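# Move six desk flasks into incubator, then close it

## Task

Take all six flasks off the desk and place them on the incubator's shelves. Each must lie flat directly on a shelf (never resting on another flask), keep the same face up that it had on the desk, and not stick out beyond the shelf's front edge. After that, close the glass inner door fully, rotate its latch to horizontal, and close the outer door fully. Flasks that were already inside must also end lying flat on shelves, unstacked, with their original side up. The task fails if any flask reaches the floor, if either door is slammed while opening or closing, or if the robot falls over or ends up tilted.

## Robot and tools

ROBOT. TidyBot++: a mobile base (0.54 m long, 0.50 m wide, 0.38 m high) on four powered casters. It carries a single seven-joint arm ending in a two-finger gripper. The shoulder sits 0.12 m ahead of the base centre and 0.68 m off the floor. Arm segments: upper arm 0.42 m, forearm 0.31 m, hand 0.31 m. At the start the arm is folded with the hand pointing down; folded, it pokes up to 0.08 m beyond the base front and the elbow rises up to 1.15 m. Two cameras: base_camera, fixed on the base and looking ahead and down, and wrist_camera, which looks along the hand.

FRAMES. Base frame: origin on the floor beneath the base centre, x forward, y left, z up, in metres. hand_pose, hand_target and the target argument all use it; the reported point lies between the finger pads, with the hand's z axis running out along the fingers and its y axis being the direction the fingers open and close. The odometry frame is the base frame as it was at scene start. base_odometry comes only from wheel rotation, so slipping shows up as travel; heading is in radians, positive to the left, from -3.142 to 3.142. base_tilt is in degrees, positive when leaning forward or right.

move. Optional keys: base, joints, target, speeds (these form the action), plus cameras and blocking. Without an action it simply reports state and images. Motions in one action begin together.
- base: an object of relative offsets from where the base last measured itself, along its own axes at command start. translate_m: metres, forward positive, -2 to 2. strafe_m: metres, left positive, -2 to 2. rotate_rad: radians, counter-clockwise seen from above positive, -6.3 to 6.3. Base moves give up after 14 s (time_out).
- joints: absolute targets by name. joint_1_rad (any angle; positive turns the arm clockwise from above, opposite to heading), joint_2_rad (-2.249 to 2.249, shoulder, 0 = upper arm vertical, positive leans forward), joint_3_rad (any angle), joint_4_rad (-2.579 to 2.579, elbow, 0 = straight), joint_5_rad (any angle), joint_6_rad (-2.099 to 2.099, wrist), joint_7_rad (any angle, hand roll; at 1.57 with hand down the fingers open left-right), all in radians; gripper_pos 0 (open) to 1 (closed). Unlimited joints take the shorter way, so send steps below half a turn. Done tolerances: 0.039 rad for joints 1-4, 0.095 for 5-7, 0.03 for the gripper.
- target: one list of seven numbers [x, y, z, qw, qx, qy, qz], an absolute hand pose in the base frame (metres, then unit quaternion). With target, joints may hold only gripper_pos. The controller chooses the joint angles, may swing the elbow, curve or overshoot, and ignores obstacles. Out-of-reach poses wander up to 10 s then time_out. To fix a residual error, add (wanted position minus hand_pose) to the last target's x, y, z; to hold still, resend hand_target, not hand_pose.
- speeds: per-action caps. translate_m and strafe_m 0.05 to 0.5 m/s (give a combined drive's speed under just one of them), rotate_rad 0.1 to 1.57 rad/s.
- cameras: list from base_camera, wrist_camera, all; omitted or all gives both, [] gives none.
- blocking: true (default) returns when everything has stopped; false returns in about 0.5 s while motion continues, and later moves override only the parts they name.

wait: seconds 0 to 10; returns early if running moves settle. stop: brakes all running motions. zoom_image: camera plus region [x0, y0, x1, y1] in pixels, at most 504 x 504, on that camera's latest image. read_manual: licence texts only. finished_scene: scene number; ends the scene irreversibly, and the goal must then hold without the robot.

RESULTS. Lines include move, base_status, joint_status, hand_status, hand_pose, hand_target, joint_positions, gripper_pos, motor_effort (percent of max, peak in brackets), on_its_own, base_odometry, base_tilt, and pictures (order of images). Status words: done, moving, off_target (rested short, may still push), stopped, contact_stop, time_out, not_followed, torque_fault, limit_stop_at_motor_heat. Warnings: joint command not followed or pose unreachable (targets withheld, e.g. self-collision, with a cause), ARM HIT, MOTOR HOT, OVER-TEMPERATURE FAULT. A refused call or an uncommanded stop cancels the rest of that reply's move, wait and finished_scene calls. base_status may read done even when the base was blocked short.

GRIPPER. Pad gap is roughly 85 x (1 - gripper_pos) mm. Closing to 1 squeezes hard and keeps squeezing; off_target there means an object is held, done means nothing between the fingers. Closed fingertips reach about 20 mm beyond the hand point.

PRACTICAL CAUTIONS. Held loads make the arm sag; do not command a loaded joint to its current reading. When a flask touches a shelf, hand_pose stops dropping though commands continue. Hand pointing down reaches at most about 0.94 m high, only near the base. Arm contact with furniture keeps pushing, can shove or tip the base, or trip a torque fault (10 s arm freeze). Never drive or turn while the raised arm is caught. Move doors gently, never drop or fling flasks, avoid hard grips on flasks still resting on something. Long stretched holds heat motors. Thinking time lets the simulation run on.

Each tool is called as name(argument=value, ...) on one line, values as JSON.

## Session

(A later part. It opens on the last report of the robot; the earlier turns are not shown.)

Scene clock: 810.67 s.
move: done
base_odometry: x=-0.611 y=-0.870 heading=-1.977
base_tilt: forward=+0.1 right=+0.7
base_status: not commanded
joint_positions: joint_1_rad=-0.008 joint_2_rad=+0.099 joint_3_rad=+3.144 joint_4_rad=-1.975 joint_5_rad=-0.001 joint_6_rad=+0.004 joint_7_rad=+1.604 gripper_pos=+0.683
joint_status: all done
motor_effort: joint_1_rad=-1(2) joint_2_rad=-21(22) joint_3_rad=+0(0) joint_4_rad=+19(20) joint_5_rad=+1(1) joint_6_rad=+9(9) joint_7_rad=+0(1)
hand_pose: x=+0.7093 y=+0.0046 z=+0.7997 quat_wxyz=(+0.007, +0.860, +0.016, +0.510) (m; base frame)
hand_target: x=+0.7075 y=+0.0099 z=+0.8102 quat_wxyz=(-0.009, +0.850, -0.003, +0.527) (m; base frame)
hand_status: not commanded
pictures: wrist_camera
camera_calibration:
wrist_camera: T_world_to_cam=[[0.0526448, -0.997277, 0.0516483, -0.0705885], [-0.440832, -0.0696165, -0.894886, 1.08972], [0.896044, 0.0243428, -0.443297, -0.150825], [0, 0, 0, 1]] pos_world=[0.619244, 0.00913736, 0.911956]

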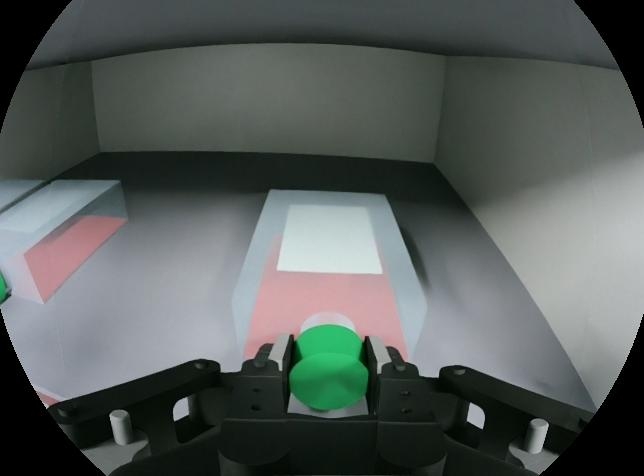

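move(joints={"gripper_pos": 0.5}, cameras=["wrist_camera"])

move(base={"translate_m": -0.13}, speeds={"translate_m": 0.1}, cameras=["wrist_camera"])

Scene clock: 812.73 s.
move: done
base_odometry: x=-0.611 y=-0.870 heading=-1.977
base_tilt: forward=+0.1 right=+0.7
base_status: not commanded
joint_positions: joint_1_rad=-0.008 joint_2_rad=+0.099 joint_3_rad=+3.144 joint_4_rad=-1.979 joint_5_rad=-0.001 joint_6_rad=+0.004 joint_7_rad=+1.604 gripper_pos=+0.500
joint_status: all done
motor_effort: joint_1_rad=+0(2) joint_2_rad=-21(22) joint_3_rad=+1(1) joint_4_rad=+20(20) joint_5_rad=+1(1) joint_6_rad=+9(9) joint_7_rad=+1(2)
hand_pose: x=+0.7082 y=+0.0046 z=+0.7976 quat_wxyz=(+0.007, +0.861, +0.016, +0.509) (m; base frame)
hand_target: x=+0.7075 y=+0.0099 z=+0.8102 quat_wxyz=(-0.009, +0.850, -0.003, +0.527) (m; base frame)
hand_status: not commanded
pictures: wrist_camera
camera_calibration:
wrist_camera: T_world_to_cam=[[0.0528719, -0.99727, 0.0515448, -0.0705101], [-0.444027, -0.0697117, -0.893297, 1.08842], [0.894452, 0.0243431, -0.446501, -0.147053], [0, 0, 0, 1]] pos_world=[0.618546, 0.00913742, 0.910255]

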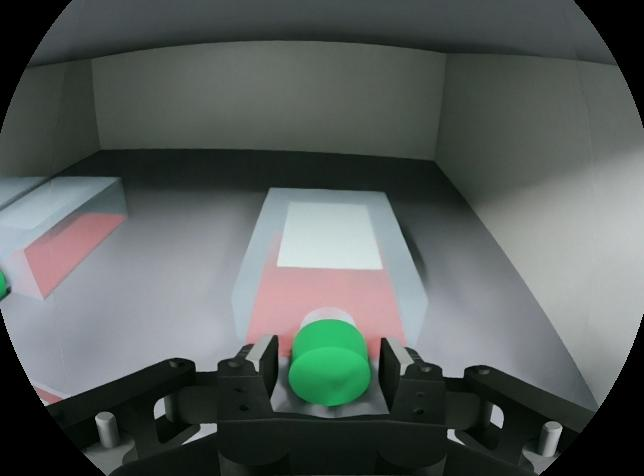

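Scene clock: 814.57 s.
move: done
base_odometry: x=-0.560 y=-0.750 heading=-1.977
base_tilt: forward=+0.0 right=+0.7
base_status: done
joint_positions: joint_1_rad=-0.008 joint_2_rad=+0.094 joint_3_rad=+3.144 joint_4_rad=-1.983 joint_5_rad=-0.001 joint_6_rad=+0.005 joint_7_rad=+1.604 gripper_pos=+0.500
joint_status: not commanded
motor_effort: joint_1_rad=+0(1) joint_2_rad=-21(26) joint_3_rad=+0(1) joint_4_rad=+19(21) joint_5_rad=+1(1) joint_6_rad=+9(9) joint_7_rad=+1(1)
hand_pose: x=+0.7065 y=+0.0046 z=+0.7987 quat_wxyz=(+0.007, +0.860, +0.016, +0.509) (m; base frame)
hand_target: x=+0.7075 y=+0.0099 z=+0.8102 quat_wxyz=(-0.009, +0.850, -0.003, +0.527) (m; base frame)
hand_status: not commanded
pictures: wrist_camera
camera_calibration:
wrist_camera: T_world_to_cam=[[0.0527932, -0.99727, 0.0516317, -0.0704867], [-0.442628, -0.0697163, -0.893991, 1.08815], [0.89515, 0.0243431, -0.4451, -0.146658], [0, 0, 0, 1]] pos_world=[0.616645, 0.00913743, 0.911155]

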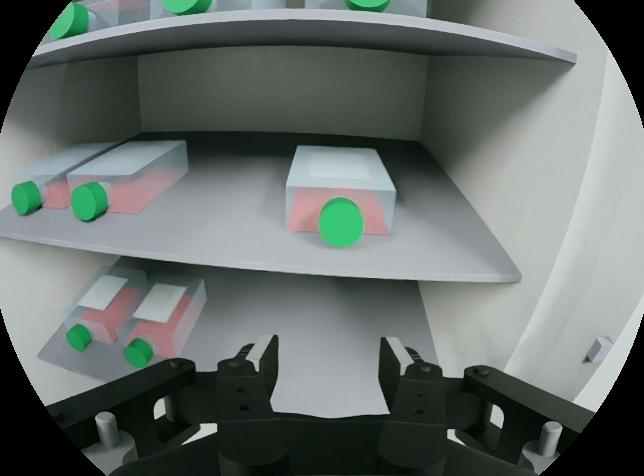

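move(base={"translate_m": -1.2, "strafe_m": 0.05}, speeds={"translate_m": 0.4}, cameras=[])

move(base={"rotate_rad": 1.604}, speeds={"rotate_rad": 0.9}, joints={"joint_1_rad": 0.0, "joint_2_rad": -0.111, "joint_4_rad": -1.06, "joint_6_rad": -1.743, "joint_7_rad": 2.34, "gripper_pos": 0.2}, cameras=[])

move(base={"translate_m": 1.41, "strafe_m": 0.14}, speeds={"translate_m": 0.35}, cameras=["wrist_camera", "base_camera"])

Scene clock: 828.17 s.
move: done
base_odometry: x=-0.040 y=+0.333 heading=-1.977
base_tilt: forward=+0.1 right=+0.7
base_status: done
joint_positions: joint_1_rad=-0.008 joint_2_rad=+0.092 joint_3_rad=+3.144 joint_4_rad=-1.984 joint_5_rad=-0.001 joint_6_rad=+0.005 joint_7_rad=+1.604 gripper_pos=+0.500
joint_status: not commanded
motor_effort: joint_1_rad=+0(2) joint_2_rad=-22(24) joint_3_rad=+0(1) joint_4_rad=+20(21) joint_5_rad=+1(1) joint_6_rad=+9(10) joint_7_rad=+1(1)
hand_pose: x=+0.7058 y=+0.0046 z=+0.7990 quat_wxyz=(+0.007, +0.860, +0.016, +0.510) (m; base frame)
hand_target: x=+0.7075 y=+0.0099 z=+0.8102 quat_wxyz=(-0.009, +0.850, -0.003, +0.527) (m; base frame)
hand_status: not commanded
pictures: none
No camera images: "cameras" was empty.

Scene clock: 831.00 s.
move: done
base_odometry: x=-0.040 y=+0.333 heading=-0.373
base_tilt: forward=+0.1 right=+0.7
base_status: done
joint_positions: joint_1_rad=-0.007 joint_2_rad=-0.098 joint_3_rad=+3.142 joint_4_rad=-1.068 joint_5_rad=-0.001 joint_6_rad=-1.679 joint_7_rad=+2.284 gripper_pos=+0.200
joint_status: all done
motor_effort: joint_1_rad=-1(3) joint_2_rad=-12(25) joint_3_rad=+1(2) joint_4_rad=+17(22) joint_5_rad=+1(2) joint_6_rad=+6(10) joint_7_rad=+1(2)
hand_pose: x=+0.4846 y=+0.0041 z=+1.0038 quat_wxyz=(+0.084, +0.908, +0.342, +0.229) (m; base frame)
hand_target: x=+0.4632 y=+0.0019 z=+1.0027 quat_wxyz=(+0.084, +0.903, +0.366, +0.207) (m; base frame)
hand_status: not commanded
pictures: none
No camera images: "cameras" was empty.

Scene clock: 836.03 s.
move: done
base_odometry: x=+1.324 y=-0.051 heading=-0.373
base_tilt: forward=+0.1 right=+0.7
base_status: done
joint_positions: joint_1_rad=-0.007 joint_2_rad=-0.103 joint_3_rad=+3.142 joint_4_rad=-1.068 joint_5_rad=-0.001 joint_6_rad=-1.684 joint_7_rad=+2.285 gripper_pos=+0.200
joint_status: not commanded
motor_effort: joint_1_rad=+0(1) joint_2_rad=-12(15) joint_3_rad=+1(1) joint_4_rad=+17(17) joint_5_rad=+1(1) joint_6_rad=+6(6) joint_7_rad=+0(1)
hand_pose: x=+0.4812 y=+0.0041 z=+1.0054 quat_wxyz=(+0.084, +0.907, +0.342, +0.229) (m; base frame)
hand_target: x=+0.4632 y=+0.0019 z=+1.0027 quat_wxyz=(+0.084, +0.903, +0.366, +0.207) (m; base frame)
hand_status: not commanded
pictures: base_camera, wrist_camera
camera_calibration:
wrist_camera: T_world_to_cam=[[0.613314, -0.727744, 0.306977, -0.597319], [-0.619957, -0.684367, -0.383791, 0.748065], [0.489386, 0.0450716, -0.870902, 0.770164], [0, 0, 0, 1]] pos_world=[0.453205, 0.0425434, 1.1412]

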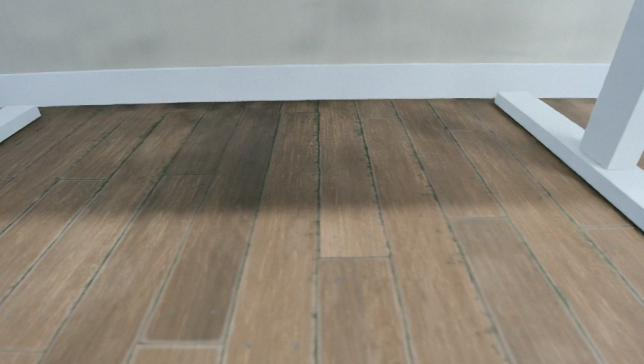

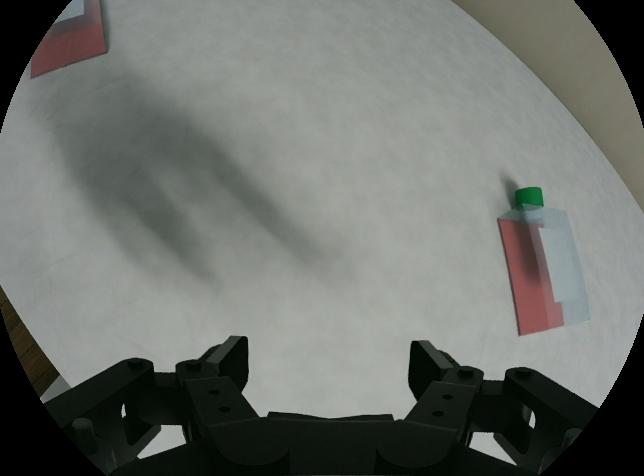

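move(base={"translate_m": 0.07, "strafe_m": -0.086}, speeds={"translate_m": 0.2}, joints={"joint_7_rad": 2.40}, cameras=[])

move(joints={"joint_2_rad": 0.16, "joint_4_rad": -0.86, "joint_6_rad": -1.62}, cameras=["wrist_camera"])

Scene clock: 843.97 s.
move: done
base_odometry: x=+1.358 y=-0.157 heading=-0.372
base_tilt: forward=+0.2 right=+0.7
base_status: done
joint_positions: joint_1_rad=-0.007 joint_2_rad=-0.105 joint_3_rad=+3.142 joint_4_rad=-1.067 joint_5_rad=-0.001 joint_6_rad=-1.685 joint_7_rad=+2.357 gripper_pos=+0.200
joint_status: all done
motor_effort: joint_1_rad=-1(1) joint_2_rad=-11(14) joint_3_rad=+1(2) joint_4_rad=+17(17) joint_5_rad=+1(2) joint_6_rad=+6(6) joint_7_rad=+0(1)
hand_pose: x=+0.4805 y=+0.0041 z=+1.0060 quat_wxyz=(+0.092, +0.894, +0.374, +0.227) (m; base frame)
hand_target: x=+0.4632 y=+0.0019 z=+1.0027 quat_wxyz=(+0.090, +0.892, +0.393, +0.204) (m; base frame)
hand_status: not commanded
pictures: none
No camera images: "cameras" was empty.

Scene clock: 845.60 s.
move: done
base_odometry: x=+1.358 y=-0.157 heading=-0.372
base_tilt: forward=+0.1 right=+0.7
base_status: not commanded
joint_positions: joint_1_rad=-0.007 joint_2_rad=+0.172 joint_3_rad=+3.142 joint_4_rad=-0.870 joint_5_rad=-0.001 joint_6_rad=-1.665 joint_7_rad=+2.357 gripper_pos=+0.200
joint_status: all done
motor_effort: joint_1_rad=+0(1) joint_2_rad=-22(26) joint_3_rad=+0(1) joint_4_rad=+17(19) joint_5_rad=+1(1) joint_6_rad=+5(7) joint_7_rad=+0(1)
hand_pose: x=+0.5932 y=+0.0048 z=+0.9725 quat_wxyz=(+0.081, +0.901, +0.377, +0.199) (m; base frame)
hand_target: x=+0.6036 y=+0.0020 z=+0.9888 quat_wxyz=(+0.100, +0.886, +0.391, +0.227) (m; base frame)
hand_status: not commanded
pictures: wrist_camera
camera_calibration:
wrist_camera: T_world_to_cam=[[0.676095, -0.676532, 0.291889, -0.678241], [-0.595276, -0.734989, -0.324714, 0.733596], [0.434214, 0.045783, -0.899645, 0.747406], [0, 0, 0, 1]] pos_world=[0.570713, 0.0461148, 1.10858]

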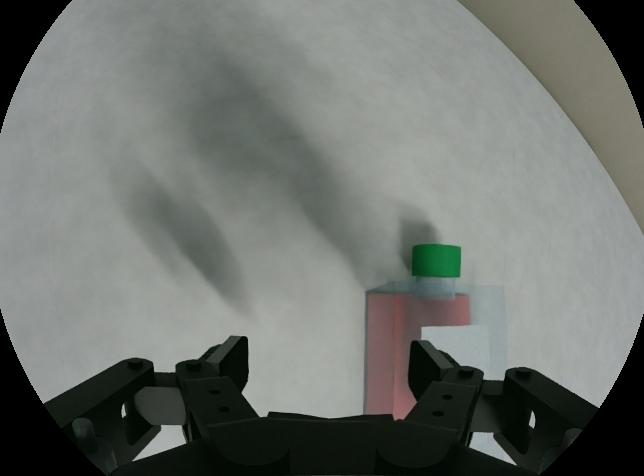

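move(base={"strafe_m": -0.011}, joints={"joint_2_rad": 0.28, "joint_4_rad": -0.70, "joint_6_rad": -1.60}, cameras=["wrist_camera"])

move(joints={"joint_2_rad": 0.39, "joint_4_rad": -0.58, "joint_6_rad": -1.57}, cameras=["wrist_camera"])

Scene clock: 849.93 s.
move: done
base_odometry: x=+1.354 y=-0.167 heading=-0.372
base_tilt: forward=+0.1 right=+0.7
base_status: done
joint_positions: joint_1_rad=-0.001 joint_2_rad=+0.282 joint_3_rad=+3.142 joint_4_rad=-0.709 joint_5_rad=-0.001 joint_6_rad=-1.652 joint_7_rad=+2.357 gripper_pos=+0.200
joint_status: all done
motor_effort: joint_1_rad=+0(3) joint_2_rad=-26(28) joint_3_rad=+1(3) joint_4_rad=+17(18) joint_5_rad=+1(2) joint_6_rad=+6(6) joint_7_rad=+1(2)
hand_pose: x=+0.6478 y=+0.0023 z=+0.9846 quat_wxyz=(+0.094, +0.895, +0.372, +0.228) (m; base frame)
hand_target: x=+0.6621 y=+0.0020 z=+0.9978 quat_wxyz=(+0.111, +0.879, +0.388, +0.254) (m; base frame)
hand_status: not commanded
pictures: wrist_camera
camera_calibration:
wrist_camera: T_world_to_cam=[[0.65238, -0.680294, 0.334066, -0.746599], [-0.577415, -0.731648, -0.36233, 0.793562], [0.49091, 0.0434819, -0.870124, 0.668875], [0, 0, 0, 1]] pos_world=[0.616923, 0.0436175, 1.11895]

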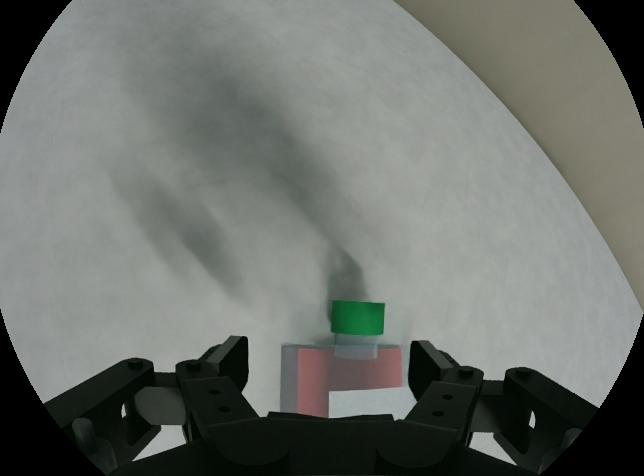

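Scene clock: 851.23 s.
move: done
base_odometry: x=+1.354 y=-0.167 heading=-0.372
base_tilt: forward=+0.1 right=+0.7
base_status: not commanded
joint_positions: joint_1_rad=-0.001 joint_2_rad=+0.397 joint_3_rad=+3.142 joint_4_rad=-0.588 joint_5_rad=-0.001 joint_6_rad=-1.623 joint_7_rad=+2.357 gripper_pos=+0.200
joint_status: all done
motor_effort: joint_1_rad=+0(1) joint_2_rad=-29(32) joint_3_rad=+0(1) joint_4_rad=+17(18) joint_5_rad=+0(1) joint_6_rad=+6(7) joint_7_rad=+0(1)
hand_pose: x=+0.7018 y=+0.0023 z=+0.9758 quat_wxyz=(+0.100, +0.891, +0.370, +0.244) (m; base frame)
hand_target: x=+0.7145 y=+0.0020 z=+0.9921 quat_wxyz=(+0.119, +0.874, +0.385, +0.271) (m; base frame)
hand_status: not commanded
pictures: wrist_camera
camera_calibration:
wrist_camera: T_world_to_cam=[[0.63989, -0.680319, 0.357362, -0.792795], [-0.563997, -0.731626, -0.382925, 0.832315], [0.521967, 0.0434786, -0.851857, 0.595057], [0, 0, 0, 1]] pos_world=[0.666125, 0.0437175, 1.10893]

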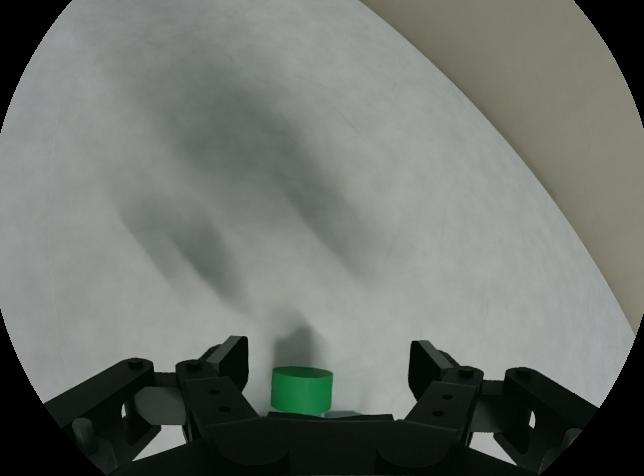

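move(joints={"joint_4_rad": -0.66, "joint_6_rad": -1.54}, cameras=["wrist_camera"])

Scene clock: 854.50 s.
move: done
base_odometry: x=+1.354 y=-0.167 heading=-0.372
base_tilt: forward=+0.1 right=+0.7
base_status: not commanded
joint_positions: joint_1_rad=-0.001 joint_2_rad=+0.399 joint_3_rad=+3.142 joint_4_rad=-0.650 joint_5_rad=-0.001 joint_6_rad=-1.595 joint_7_rad=+2.357 gripper_pos=+0.200
joint_status: all done
motor_effort: joint_1_rad=+0(1) joint_2_rad=-30(32) joint_3_rad=+1(1) joint_4_rad=+18(19) joint_5_rad=+1(1) joint_6_rad=+6(6) joint_7_rad=+1(1)
hand_pose: x=+0.7038 y=+0.0023 z=+0.9525 quat_wxyz=(+0.094, +0.895, +0.372, +0.228) (m; base frame)
hand_target: x=+0.7148 y=+0.0020 z=+0.9623 quat_wxyz=(+0.109, +0.880, +0.388, +0.249) (m; base frame)
hand_status: not commanded
pictures: wrist_camera
camera_calibration:
wrist_camera: T_world_to_cam=[[0.652442, -0.680311, 0.333912, -0.772214], [-0.57751, -0.731633, -0.362209, 0.814272], [0.490716, 0.0434824, -0.870234, 0.613699], [0, 0, 0, 1]] pos_world=[0.672923, 0.0437175, 1.08685]

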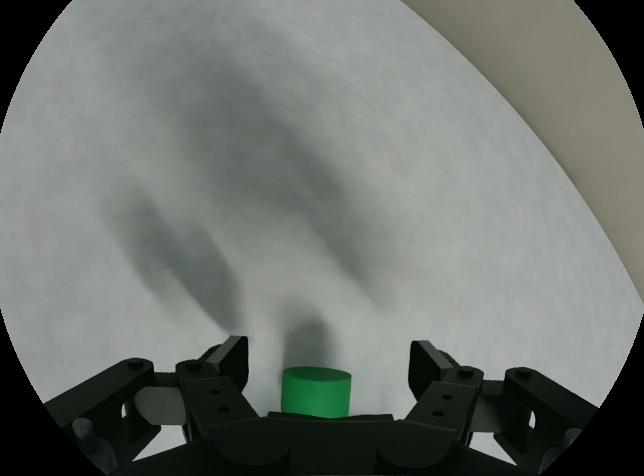

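move(joints={"joint_4_rad": -0.70, "joint_6_rad": -1.525}, cameras=["wrist_camera"])

Scene clock: 855.77 s.
move: done
base_odometry: x=+1.354 y=-0.167 heading=-0.372
base_tilt: forward=+0.1 right=+0.7
base_status: not commanded
joint_positions: joint_1_rad=-0.001 joint_2_rad=+0.401 joint_3_rad=+3.142 joint_4_rad=-0.689 joint_5_rad=-0.001 joint_6_rad=-1.579 joint_7_rad=+2.357 gripper_pos=+0.200
joint_status: all done
motor_effort: joint_1_rad=+0(1) joint_2_rad=-30(32) joint_3_rad=+0(1) joint_4_rad=+18(19) joint_5_rad=+1(1) joint_6_rad=+5(6) joint_7_rad=+1(1)
hand_pose: x=+0.7038 y=+0.0023 z=+0.9375 quat_wxyz=(+0.089, +0.898, +0.373, +0.217) (m; base frame)
hand_target: x=+0.7141 y=+0.0020 z=+0.9472 quat_wxyz=(+0.104, +0.883, +0.390, +0.238) (m; base frame)
hand_status: not commanded
pictures: wrist_camera
camera_calibration:
wrist_camera: T_world_to_cam=[[0.660403, -0.680321, 0.317854, -0.757755], [-0.586268, -0.731629, -0.347863, 0.801537], [0.46921, 0.0433817, -0.88202, 0.626835], [0, 0, 0, 1]] pos_world=[0.676222, 0.0437175, 1.07256]

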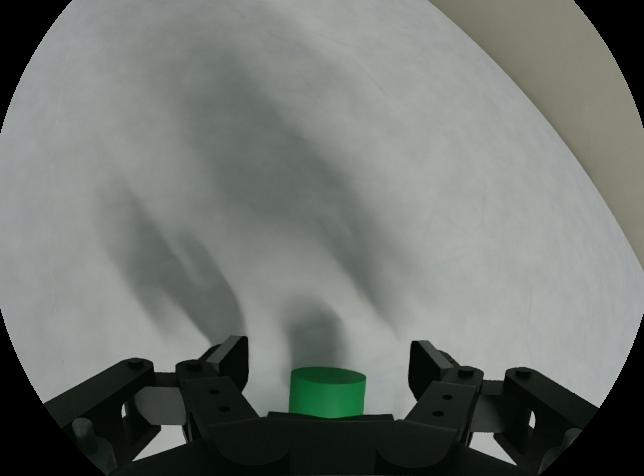

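move(base={"translate_m": -0.005, "strafe_m": -0.003}, speeds={"translate_m": 0.05}, joints={"joint_4_rad": -0.71}, cameras=["wrist_camera"])

move(joints={"gripper_pos": 0.62}, cameras=["wrist_camera"])

Scene clock: 858.93 s.
move: done
base_odometry: x=+1.349 y=-0.168 heading=-0.372
base_tilt: forward=+0.1 right=+0.7
base_status: done
joint_positions: joint_1_rad=-0.001 joint_2_rad=+0.401 joint_3_rad=+3.142 joint_4_rad=-0.698 joint_5_rad=-0.001 joint_6_rad=-1.577 joint_7_rad=+2.357 gripper_pos=+0.200
joint_status: all done
motor_effort: joint_1_rad=+1(2) joint_2_rad=-30(33) joint_3_rad=+1(1) joint_4_rad=+18(18) joint_5_rad=+1(1) joint_6_rad=+6(6) joint_7_rad=+1(1)
hand_pose: x=+0.7030 y=+0.0023 z=+0.9342 quat_wxyz=(+0.088, +0.899, +0.373, +0.214) (m; base frame)
hand_target: x=+0.7129 y=+0.0020 z=+0.9429 quat_wxyz=(+0.102, +0.885, +0.390, +0.234) (m; base frame)
hand_status: not commanded
pictures: wrist_camera
camera_calibration:
wrist_camera: T_world_to_cam=[[0.662488, -0.680398, 0.313317, -0.75346], [-0.588692, -0.731558, -0.343897, 0.79784], [0.463196, 0.0433804, -0.885193, 0.631521], [0, 0, 0, 1]] pos_world=[0.676322, 0.0436175, 1.06947]

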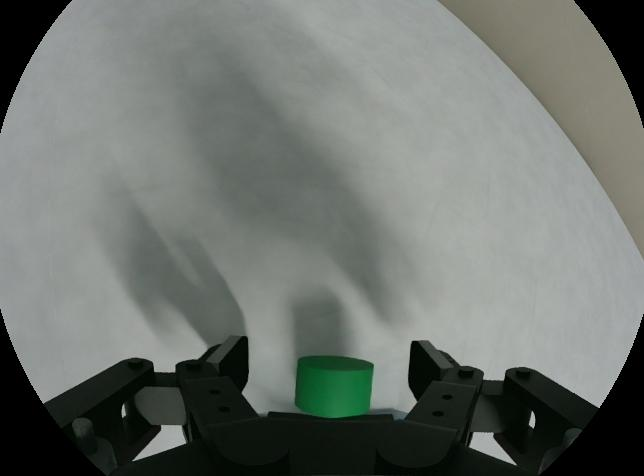

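Scene clock: 859.70 s.
move: done
base_odometry: x=+1.349 y=-0.168 heading=-0.372
base_tilt: forward=+0.1 right=+0.7
base_status: not commanded
joint_positions: joint_1_rad=-0.001 joint_2_rad=+0.401 joint_3_rad=+3.142 joint_4_rad=-0.698 joint_5_rad=-0.001 joint_6_rad=-1.577 joint_7_rad=+2.357 gripper_pos=+0.620
joint_status: all done
motor_effort: joint_1_rad=+0(1) joint_2_rad=-30(31) joint_3_rad=+0(1) joint_4_rad=+18(18) joint_5_rad=+1(1) joint_6_rad=+5(6) joint_7_rad=+0(1)
hand_pose: x=+0.7030 y=+0.0023 z=+0.9342 quat_wxyz=(+0.088, +0.899, +0.373, +0.214) (m; base frame)
hand_target: x=+0.7129 y=+0.0020 z=+0.9429 quat_wxyz=(+0.102, +0.885, +0.390, +0.234) (m; base frame)
hand_status: not commanded
pictures: wrist_camera
camera_calibration:
wrist_camera: T_world_to_cam=[[0.662488, -0.680398, 0.313317, -0.75346], [-0.588692, -0.731558, -0.343897, 0.79784], [0.463196, 0.0433804, -0.885193, 0.631521], [0, 0, 0, 1]] pos_world=[0.676322, 0.0436175, 1.06947]

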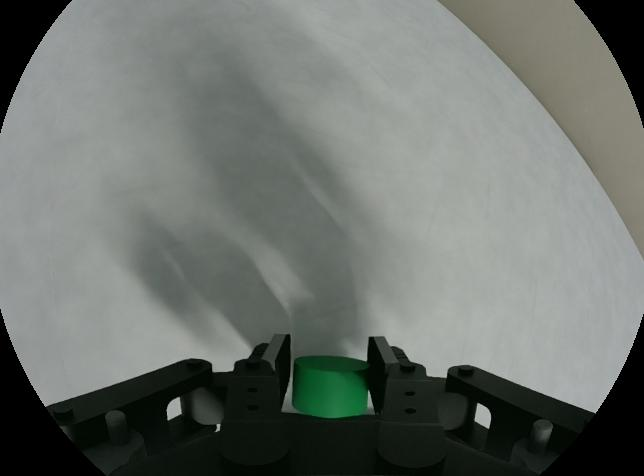

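move(joints={"gripper_pos": 0.74}, cameras=["wrist_camera"])

move(joints={"gripper_pos": 0.82}, cameras=[])

move(joints={"joint_4_rad": -0.685}, cameras=["wrist_camera"])

Scene clock: 861.20 s.
move: off_target
base_odometry: x=+1.349 y=-0.168 heading=-0.372
base_tilt: forward=+0.1 right=+0.7
base_status: not commanded
joint_positions: joint_1_rad=-0.001 joint_2_rad=+0.400 joint_3_rad=+3.142 joint_4_rad=-0.698 joint_5_rad=-0.001 joint_6_rad=-1.576 joint_7_rad=+2.357 gripper_pos=+0.688
joint_status: gripper_pos off_target (ended at +0.688, target +0.740)
motor_effort: joint_1_rad=+0(1) joint_2_rad=-30(31) joint_3_rad=+0(1) joint_4_rad=+17(18) joint_5_rad=+1(1) joint_6_rad=+6(6) joint_7_rad=+1(1)
hand_pose: x=+0.7030 y=+0.0023 z=+0.9348 quat_wxyz=(+0.088, +0.898, +0.373, +0.214) (m; base frame)
hand_target: x=+0.7129 y=+0.0020 z=+0.9429 quat_wxyz=(+0.102, +0.885, +0.390, +0.234) (m; base frame)
hand_status: not commanded
pictures: wrist_camera
camera_calibration:
wrist_camera: T_world_to_cam=[[0.66193, -0.680393, 0.314506, -0.754344], [-0.588071, -0.731563, -0.344947, 0.798573], [0.46478, 0.043379, -0.884363, 0.630231], [0, 0, 0, 1]] pos_world=[0.676022, 0.0436175, 1.07006]

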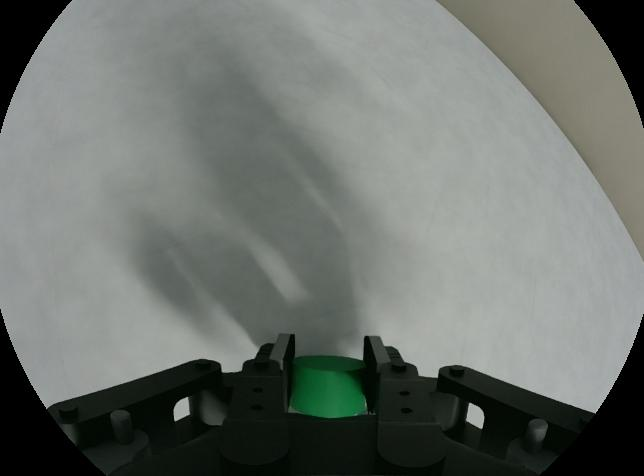

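Scene clock: 861.70 s.
move: off_target
base_odometry: x=+1.349 y=-0.168 heading=-0.372
base_tilt: forward=+0.1 right=+0.7
base_status: not commanded
joint_positions: joint_1_rad=-0.001 joint_2_rad=+0.400 joint_3_rad=+3.142 joint_4_rad=-0.698 joint_5_rad=-0.001 joint_6_rad=-1.576 joint_7_rad=+2.357 gripper_pos=+0.688
joint_status: gripper_pos off_target (ended at +0.688, target +0.820)
motor_effort: joint_1_rad=+0(1) joint_2_rad=-30(30) joint_3_rad=+0(1) joint_4_rad=+17(18) joint_5_rad=+1(1) joint_6_rad=+5(6) joint_7_rad=+0(1)
hand_pose: x=+0.7030 y=+0.0023 z=+0.9348 quat_wxyz=(+0.088, +0.898, +0.373, +0.214) (m; base frame)
hand_target: x=+0.7129 y=+0.0020 z=+0.9429 quat_wxyz=(+0.102, +0.885, +0.390, +0.234) (m; base frame)
hand_status: not commanded
pictures: none
No camera images: "cameras" was empty.

Scene clock: 862.30 s.
move: done
base_odometry: x=+1.349 y=-0.168 heading=-0.372
base_tilt: forward=+0.2 right=+0.7
base_status: not commanded
joint_positions: joint_1_rad=-0.001 joint_2_rad=+0.400 joint_3_rad=+3.142 joint_4_rad=-0.688 joint_5_rad=-0.001 joint_6_rad=-1.576 joint_7_rad=+2.357 gripper_pos=+0.688
joint_status: all done
motor_effort: joint_1_rad=+0(1) joint_2_rad=-31(32) joint_3_rad=+0(1) joint_4_rad=+18(19) joint_5_rad=+1(1) joint_6_rad=+6(6) joint_7_rad=+0(1)
hand_pose: x=+0.7043 y=+0.0023 z=+0.9388 quat_wxyz=(+0.090, +0.897, +0.373, +0.219) (m; base frame)
hand_target: x=+0.7159 y=+0.0020 z=+0.9538 quat_wxyz=(+0.107, +0.882, +0.389, +0.245) (m; base frame)
hand_status: not commanded
pictures: wrist_camera
camera_calibration:
wrist_camera: T_world_to_cam=[[0.658881, -0.680418, 0.320792, -0.760259], [-0.584777, -0.731539, -0.350552, 0.803697], [0.473193, 0.0433803, -0.87989, 0.622962], [0, 0, 0, 1]] pos_world=[0.676122, 0.0436176, 1.07376]

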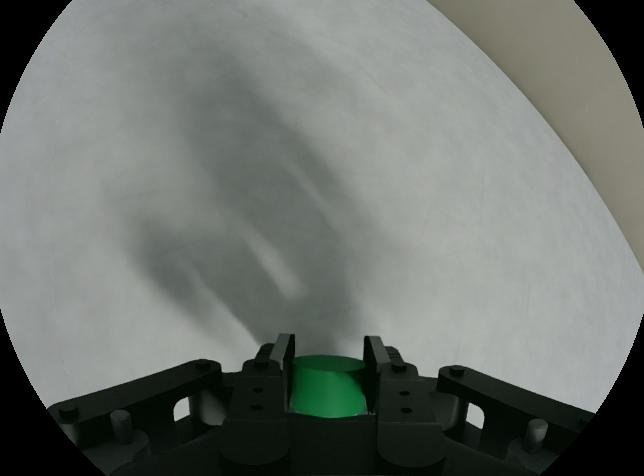

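move(joints={"joint_4_rad": -0.677}, cameras=[])

move(base={"translate_m": -0.20}, speeds={"translate_m": 0.12}, cameras=["wrist_camera"])

move(joints={"joint_4_rad": -0.712}, cameras=["wrist_camera"])

Scene clock: 866.13 s.
move: done
base_odometry: x=+1.349 y=-0.168 heading=-0.372
base_tilt: forward=+0.1 right=+0.7
base_status: not commanded
joint_positions: joint_1_rad=-0.001 joint_2_rad=+0.400 joint_3_rad=+3.142 joint_4_rad=-0.684 joint_5_rad=-0.001 joint_6_rad=-1.576 joint_7_rad=+2.357 gripper_pos=+0.688
joint_status: all done
motor_effort: joint_1_rad=+0(1) joint_2_rad=-31(32) joint_3_rad=+0(1) joint_4_rad=+18(19) joint_5_rad=+1(1) joint_6_rad=+6(6) joint_7_rad=+0(1)
hand_pose: x=+0.7048 y=+0.0023 z=+0.9405 quat_wxyz=(+0.091, +0.897, +0.372, +0.221) (m; base frame)
hand_target: x=+0.7169 y=+0.0020 z=+0.9573 quat_wxyz=(+0.109, +0.881, +0.388, +0.249) (m; base frame)
hand_status: not commanded
pictures: none
No camera images: "cameras" was empty.

Scene clock: 868.33 s.
move: done
base_odometry: x=+1.162 y=-0.095 heading=-0.372
base_tilt: forward=+0.1 right=+0.7
base_status: done
joint_positions: joint_1_rad=-0.001 joint_2_rad=+0.401 joint_3_rad=+3.142 joint_4_rad=-0.684 joint_5_rad=-0.001 joint_6_rad=-1.575 joint_7_rad=+2.357 gripper_pos=+0.688
joint_status: not commanded
motor_effort: joint_1_rad=+0(1) joint_2_rad=-31(34) joint_3_rad=+1(1) joint_4_rad=+18(19) joint_5_rad=+1(2) joint_6_rad=+6(6) joint_7_rad=+1(1)
hand_pose: x=+0.7055 y=+0.0023 z=+0.9398 quat_wxyz=(+0.091, +0.897, +0.372, +0.220) (m; base frame)
hand_target: x=+0.7169 y=+0.0020 z=+0.9573 quat_wxyz=(+0.109, +0.881, +0.388, +0.249) (m; base frame)
hand_status: not commanded
pictures: wrist_camera
camera_calibration:
wrist_camera: T_world_to_cam=[[0.657759, -0.680396, 0.323131, -0.762764], [-0.583513, -0.731559, -0.35261, 0.805778], [0.476304, 0.0433812, -0.87821, 0.61951], [0, 0, 0, 1]] pos_world=[0.676822, 0.0436175, 1.07466]

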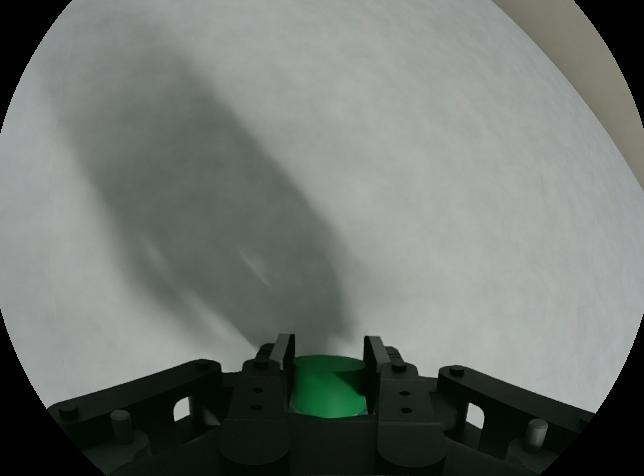

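Scene clock: 869.00 s.
move: done
base_odometry: x=+1.162 y=-0.095 heading=-0.372
base_tilt: forward=+0.1 right=+0.7
base_status: not commanded
joint_positions: joint_1_rad=-0.001 joint_2_rad=+0.400 joint_3_rad=+3.142 joint_4_rad=-0.700 joint_5_rad=-0.001 joint_6_rad=-1.572 joint_7_rad=+2.357 gripper_pos=+0.688
joint_status: all done
motor_effort: joint_1_rad=+0(1) joint_2_rad=-30(31) joint_3_rad=+0(1) joint_4_rad=+17(18) joint_5_rad=+1(1) joint_6_rad=+5(6) joint_7_rad=+1(1)
hand_pose: x=+0.7038 y=+0.0023 z=+0.9348 quat_wxyz=(+0.089, +0.898, +0.373, +0.216) (m; base frame)
hand_target: x=+0.7126 y=+0.0020 z=+0.9420 quat_wxyz=(+0.102, +0.885, +0.390, +0.233) (m; base frame)
hand_status: not commanded
pictures: wrist_camera
camera_calibration:
wrist_camera: T_world_to_cam=[[0.661206, -0.680399, 0.316013, -0.755765], [-0.587287, -0.731557, -0.346293, 0.799742], [0.466799, 0.0433807, -0.883299, 0.627405], [0, 0, 0, 1]] pos_world=[0.676522, 0.0436175, 1.06996]

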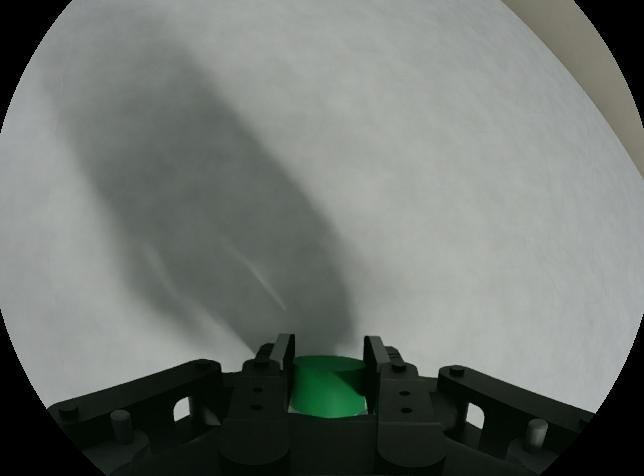

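move(joints={"gripper_pos": 0.35}, cameras=[])

move(joints={"joint_4_rad": -0.58, "joint_6_rad": -1.65, "gripper_pos": 0.2}, cameras=["wrist_camera"])

move(joints={"joint_2_rad": 0.0, "joint_4_rad": -0.95, "joint_6_rad": -2.06, "joint_7_rad": 2.25}, cameras=["wrist_camera"])

Scene clock: 873.83 s.
move: done
base_odometry: x=+1.162 y=-0.095 heading=-0.372
base_tilt: forward=+0.1 right=+0.7
base_status: not commanded
joint_positions: joint_1_rad=-0.001 joint_2_rad=+0.400 joint_3_rad=+3.142 joint_4_rad=-0.700 joint_5_rad=-0.001 joint_6_rad=-1.572 joint_7_rad=+2.357 gripper_pos=+0.350
joint_status: all done
motor_effort: joint_1_rad=+0(1) joint_2_rad=-31(31) joint_3_rad=+1(1) joint_4_rad=+18(18) joint_5_rad=+1(1) joint_6_rad=+6(6) joint_7_rad=+0(2)
hand_pose: x=+0.7038 y=+0.0023 z=+0.9347 quat_wxyz=(+0.089, +0.898, +0.373, +0.215) (m; base frame)
hand_target: x=+0.7126 y=+0.0020 z=+0.9420 quat_wxyz=(+0.102, +0.885, +0.390, +0.233) (m; base frame)
hand_status: not commanded
pictures: none
No camera images: "cameras" was empty.

Scene clock: 874.83 s.
move: done
base_odometry: x=+1.162 y=-0.095 heading=-0.372
base_tilt: forward=+0.1 right=+0.7
base_status: not commanded
joint_positions: joint_1_rad=-0.001 joint_2_rad=+0.398 joint_3_rad=+3.142 joint_4_rad=-0.586 joint_5_rad=-0.001 joint_6_rad=-1.599 joint_7_rad=+2.357 gripper_pos=+0.200
joint_status: all done
motor_effort: joint_1_rad=+0(1) joint_2_rad=-30(32) joint_3_rad=+0(1) joint_4_rad=+17(19) joint_5_rad=+1(1) joint_6_rad=+6(7) joint_7_rad=+0(2)
hand_pose: x=+0.7090 y=+0.0023 z=+0.9796 quat_wxyz=(+0.105, +0.888, +0.369, +0.255) (m; base frame)
hand_target: x=+0.6934 y=+0.0020 z=+0.9788 quat_wxyz=(+0.103, +0.884, +0.390, +0.236) (m; base frame)
hand_status: not commanded
pictures: wrist_camera
camera_calibration:
wrist_camera: T_world_to_cam=[[0.63089, -0.680381, 0.372907, -0.807616], [-0.554493, -0.731567, -0.39667, 0.844445], [0.542693, 0.043481, -0.838805, 0.567223], [0, 0, 0, 1]] pos_world=[0.669927, 0.0436175, 1.11192]

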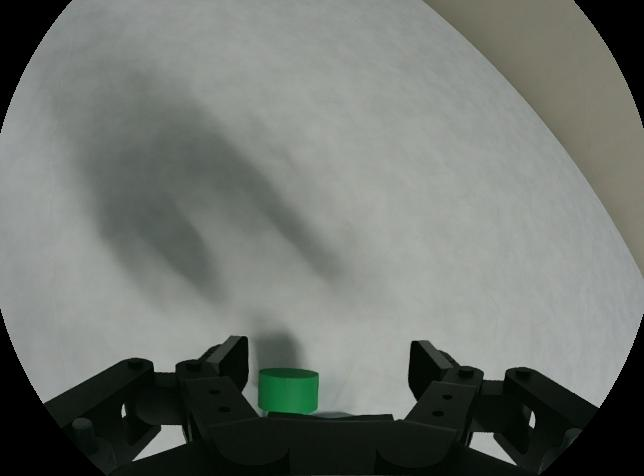

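Scene clock: 876.40 s.
move: done
base_odometry: x=+1.162 y=-0.095 heading=-0.372
base_tilt: forward=+0.1 right=+0.6
base_status: not commanded
joint_positions: joint_1_rad=-0.001 joint_2_rad=+0.003 joint_3_rad=+3.142 joint_4_rad=-0.933 joint_5_rad=-0.001 joint_6_rad=-1.996 joint_7_rad=+2.305 gripper_pos=+0.200
joint_status: all done
motor_effort: joint_1_rad=+0(1) joint_2_rad=-14(32) joint_3_rad=+1(1) joint_4_rad=+15(18) joint_5_rad=+1(1) joint_6_rad=+3(6) joint_7_rad=+0(2)
hand_pose: x=+0.4382 y=+0.0020 z=+0.9845 quat_wxyz=(+0.037, +0.928, +0.358, +0.098) (m; base frame)
hand_target: x=+0.4155 y=+0.0018 z=+0.9768 quat_wxyz=(+0.022, +0.941, +0.333, +0.062) (m; base frame)
hand_status: not commanded
pictures: wrist_camera
camera_calibration:
wrist_camera: T_world_to_cam=[[0.685246, -0.717081, 0.127407, -0.420838], [-0.692613, -0.695707, -0.190471, 0.553479], [0.225221, 0.0422763, -0.97339, 0.989802], [0, 0, 0, 1]] pos_world=[0.4488, 0.0414384, 1.1225]

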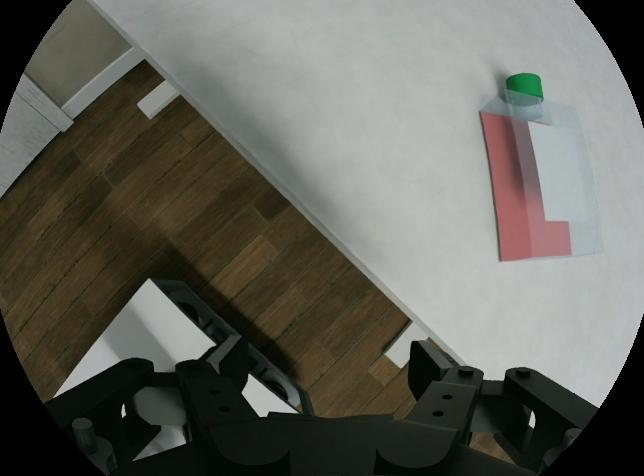

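move(base={"translate_m": 0.235}, speeds={"translate_m": 0.25}, joints={"joint_6_rad": -2.099}, cameras=["wrist_camera"])

Scene clock: 878.97 s.
move: done
base_odometry: x=+1.381 y=-0.181 heading=-0.371
base_tilt: forward=+0.2 right=+0.7
base_status: done
joint_positions: joint_1_rad=-0.001 joint_2_rad=+0.009 joint_3_rad=+3.142 joint_4_rad=-0.937 joint_5_rad=-0.001 joint_6_rad=-2.051 joint_7_rad=+2.305 gripper_pos=+0.200
joint_status: all done
motor_effort: joint_1_rad=-1(1) joint_2_rad=-14(17) joint_3_rad=+0(1) joint_4_rad=+15(15) joint_5_rad=+1(1) joint_6_rad=+3(4) joint_7_rad=+1(1)
hand_pose: x=+0.4228 y=+0.0020 z=+0.9784 quat_wxyz=(+0.025, +0.931, +0.359, +0.068) (m; base frame)
hand_target: x=+0.4035 y=+0.0018 z=+0.9755 quat_wxyz=(+0.015, +0.942, +0.333, +0.044) (m; base frame)
hand_status: not commanded
pictures: wrist_camera
camera_calibration:
wrist_camera: T_world_to_cam=[[0.692079, -0.717027, 0.0830659, -0.369053], [-0.703402, -0.695769, -0.145366, 0.502097], [0.162026, 0.0421757, -0.985885, 1.02627], [0, 0, 0, 1]] pos_world=[0.442308, 0.0414384, 1.11543]

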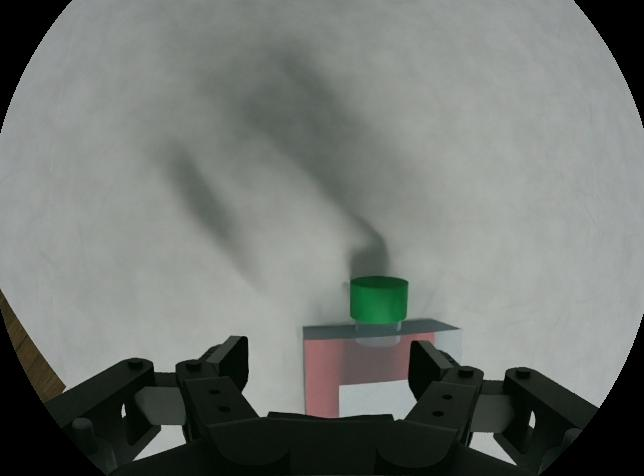

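move(joints={"joint_2_rad": 0.06, "joint_4_rad": -0.90, "joint_6_rad": -1.925, "gripper_pos": 0.35}, cameras=["wrist_camera"])

Scene clock: 885.40 s.
move: done
base_odometry: x=+1.381 y=-0.181 heading=-0.371
base_tilt: forward=+0.1 right=+0.6
base_status: not commanded
joint_positions: joint_1_rad=-0.001 joint_2_rad=+0.060 joint_3_rad=+3.142 joint_4_rad=-0.902 joint_5_rad=-0.001 joint_6_rad=-1.953 joint_7_rad=+2.305 gripper_pos=+0.350
joint_status: all done
motor_effort: joint_1_rad=+1(1) joint_2_rad=-16(18) joint_3_rad=+1(1) joint_4_rad=+15(16) joint_5_rad=+1(1) joint_6_rad=+3(4) joint_7_rad=+1(1)
hand_pose: x=+0.4720 y=+0.0020 z=+0.9783 quat_wxyz=(+0.040, +0.927, +0.357, +0.106) (m; base frame)
hand_target: x=+0.4807 y=+0.0019 z=+0.9810 quat_wxyz=(+0.042, +0.935, +0.331, +0.121) (m; base frame)
hand_status: not commanded
pictures: wrist_camera
camera_calibration:
wrist_camera: T_world_to_cam=[[0.682885, -0.717107, 0.139372, -0.453745], [-0.689199, -0.695679, -0.202569, 0.58588], [0.242222, 0.0422767, -0.969299, 0.964176], [0, 0, 0, 1]] pos_world=[0.480099, 0.0414385, 1.1165]

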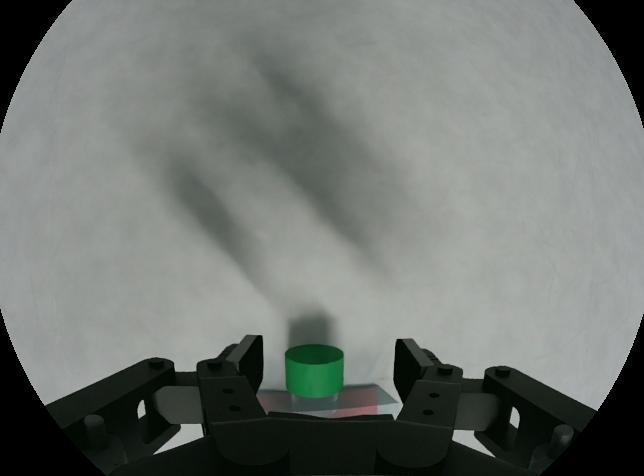

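move(joints={"joint_2_rad": 0.11, "joint_4_rad": -0.94, "joint_6_rad": -2.06}, cameras=["wrist_camera"])

move(joints={"joint_2_rad": 0.157, "joint_4_rad": -0.962, "joint_6_rad": -2.09}, cameras=["wrist_camera"])

Scene clock: 887.60 s.
move: done
base_odometry: x=+1.381 y=-0.181 heading=-0.371
base_tilt: forward=+0.1 right=+0.7
base_status: not commanded
joint_positions: joint_1_rad=-0.001 joint_2_rad=+0.110 joint_3_rad=+3.142 joint_4_rad=-0.931 joint_5_rad=-0.001 joint_6_rad=-2.030 joint_7_rad=+2.305 gripper_pos=+0.350
joint_status: all done
motor_effort: joint_1_rad=+1(1) joint_2_rad=-18(20) joint_3_rad=+1(1) joint_4_rad=+15(16) joint_5_rad=+1(1) joint_6_rad=+2(4) joint_7_rad=+0(1)
hand_pose: x=+0.4585 y=+0.0020 z=+0.9484 quat_wxyz=(+0.012, +0.933, +0.359, +0.033) (m; base frame)
hand_target: x=+0.4477 y=+0.0018 z=+0.9453 quat_wxyz=(+0.005, +0.943, +0.334, +0.015) (m; base frame)
hand_status: not commanded
pictures: wrist_camera
camera_calibration:
wrist_camera: T_world_to_cam=[[0.696344, -0.717023, 0.0313509, -0.344085], [-0.712264, -0.695772, -0.0926357, 0.476946], [0.088235, 0.0421762, -0.995206, 1.03354], [0, 0, 0, 1]] pos_world=[0.488118, 0.0415384, 1.08356]

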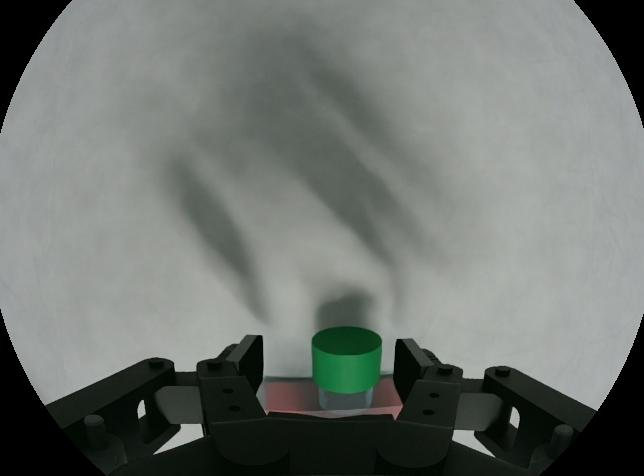

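Scene clock: 888.47 s.
move: done
base_odometry: x=+1.381 y=-0.181 heading=-0.371
base_tilt: forward=+0.1 right=+0.7
base_status: not commanded
joint_positions: joint_1_rad=-0.001 joint_2_rad=+0.158 joint_3_rad=+3.142 joint_4_rad=-0.949 joint_5_rad=-0.001 joint_6_rad=-2.043 joint_7_rad=+2.305 gripper_pos=+0.350
joint_status: all done
motor_effort: joint_1_rad=+0(1) joint_2_rad=-19(22) joint_3_rad=+0(1) joint_4_rad=+15(16) joint_5_rad=+1(1) joint_6_rad=+2(3) joint_7_rad=+1(1)
hand_pose: x=+0.4636 y=+0.0020 z=+0.9268 quat_wxyz=(-0.002, +0.933, +0.359, -0.004) (m; base frame)
hand_target: x=+0.4466 y=+0.0018 z=+0.9241 quat_wxyz=(-0.011, +0.942, +0.334, -0.032) (m; base frame)
hand_status: not commanded
pictures: wrist_camera
camera_calibration:
wrist_camera: T_world_to_cam=[[0.696687, -0.716998, -0.023265, -0.296516], [-0.717306, -0.695804, -0.0364439, 0.428837], [0.00994228, 0.0420781, -0.999065, 1.05154], [0, 0, 0, 1]] pos_world=[0.503732, 0.0415384, 1.05929]

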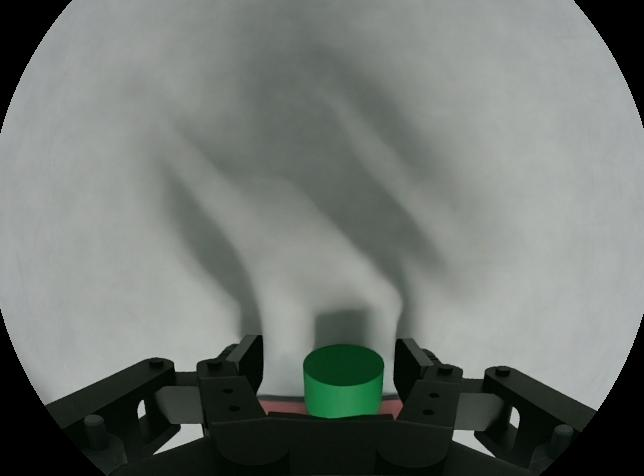

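move(base={"translate_m": 0.004}, speeds={"translate_m": 0.05}, joints={"gripper_pos": 0.6}, cameras=["wrist_camera"])

move(joints={"gripper_pos": 0.78}, cameras=["wrist_camera"])

Scene clock: 890.93 s.
move: done
base_odometry: x=+1.385 y=-0.182 heading=-0.371
base_tilt: forward=+0.1 right=+0.7
base_status: done
joint_positions: joint_1_rad=-0.001 joint_2_rad=+0.160 joint_3_rad=+3.142 joint_4_rad=-0.949 joint_5_rad=-0.001 joint_6_rad=-2.043 joint_7_rad=+2.305 gripper_pos=+0.600
joint_status: all done
motor_effort: joint_1_rad=+0(1) joint_2_rad=-20(24) joint_3_rad=+1(1) joint_4_rad=+15(16) joint_5_rad=+1(1) joint_6_rad=+2(2) joint_7_rad=+1(1)
hand_pose: x=+0.4642 y=+0.0020 z=+0.9260 quat_wxyz=(-0.002, +0.933, +0.359, -0.005) (m; base frame)
hand_target: x=+0.4466 y=+0.0018 z=+0.9241 quat_wxyz=(-0.011, +0.942, +0.334, -0.032) (m; base frame)
hand_status: not commanded
pictures: wrist_camera
camera_calibration:
wrist_camera: T_world_to_cam=[[0.696619, -0.717005, -0.0250067, -0.295287], [-0.717402, -0.695797, -0.0346461, 0.427596], [0.00744181, 0.042075, -0.999087, 1.05192], [0, 0, 0, 1]] pos_world=[0.504632, 0.0415384, 1.05839]

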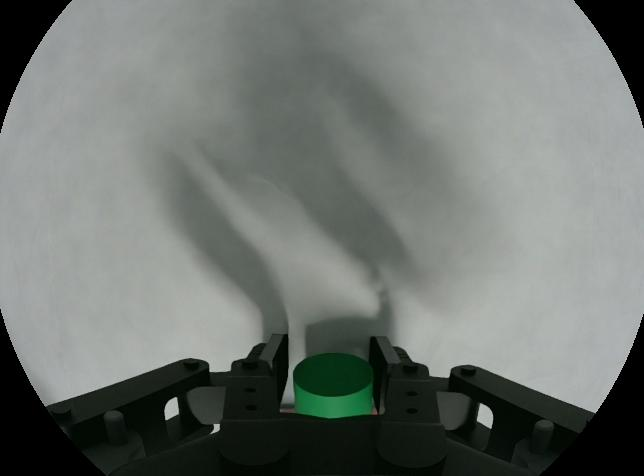

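Scene clock: 891.53 s.
move: off_target
base_odometry: x=+1.385 y=-0.182 heading=-0.371
base_tilt: forward=+0.1 right=+0.7
base_status: not commanded
joint_positions: joint_1_rad=-0.001 joint_2_rad=+0.158 joint_3_rad=+3.142 joint_4_rad=-0.949 joint_5_rad=-0.001 joint_6_rad=-2.043 joint_7_rad=+2.305 gripper_pos=+0.684
joint_status: gripper_pos off_target (ended at +0.684, target +0.780)
motor_effort: joint_1_rad=+0(1) joint_2_rad=-18(21) joint_3_rad=+1(1) joint_4_rad=+14(16) joint_5_rad=+0(1) joint_6_rad=+1(2) joint_7_rad=+0(1)
hand_pose: x=+0.4637 y=+0.0020 z=+0.9265 quat_wxyz=(-0.002, +0.933, +0.359, -0.004) (m; base frame)
hand_target: x=+0.4466 y=+0.0018 z=+0.9241 quat_wxyz=(-0.011, +0.942, +0.334, -0.032) (m; base frame)
hand_status: not commanded
pictures: wrist_camera
camera_calibration:
wrist_camera: T_world_to_cam=[[0.696579, -0.717075, -0.0241036, -0.295789], [-0.717427, -0.695725, -0.0355767, 0.428177], [0.00874176, 0.0420745, -0.999076, 1.05175], [0, 0, 0, 1]] pos_world=[0.504032, 0.0415385, 1.05889]

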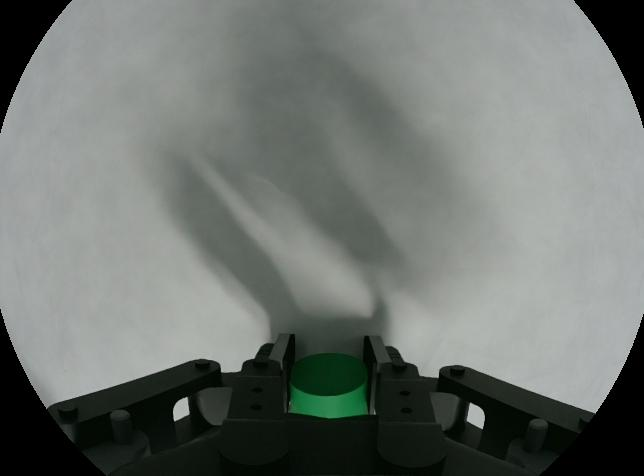

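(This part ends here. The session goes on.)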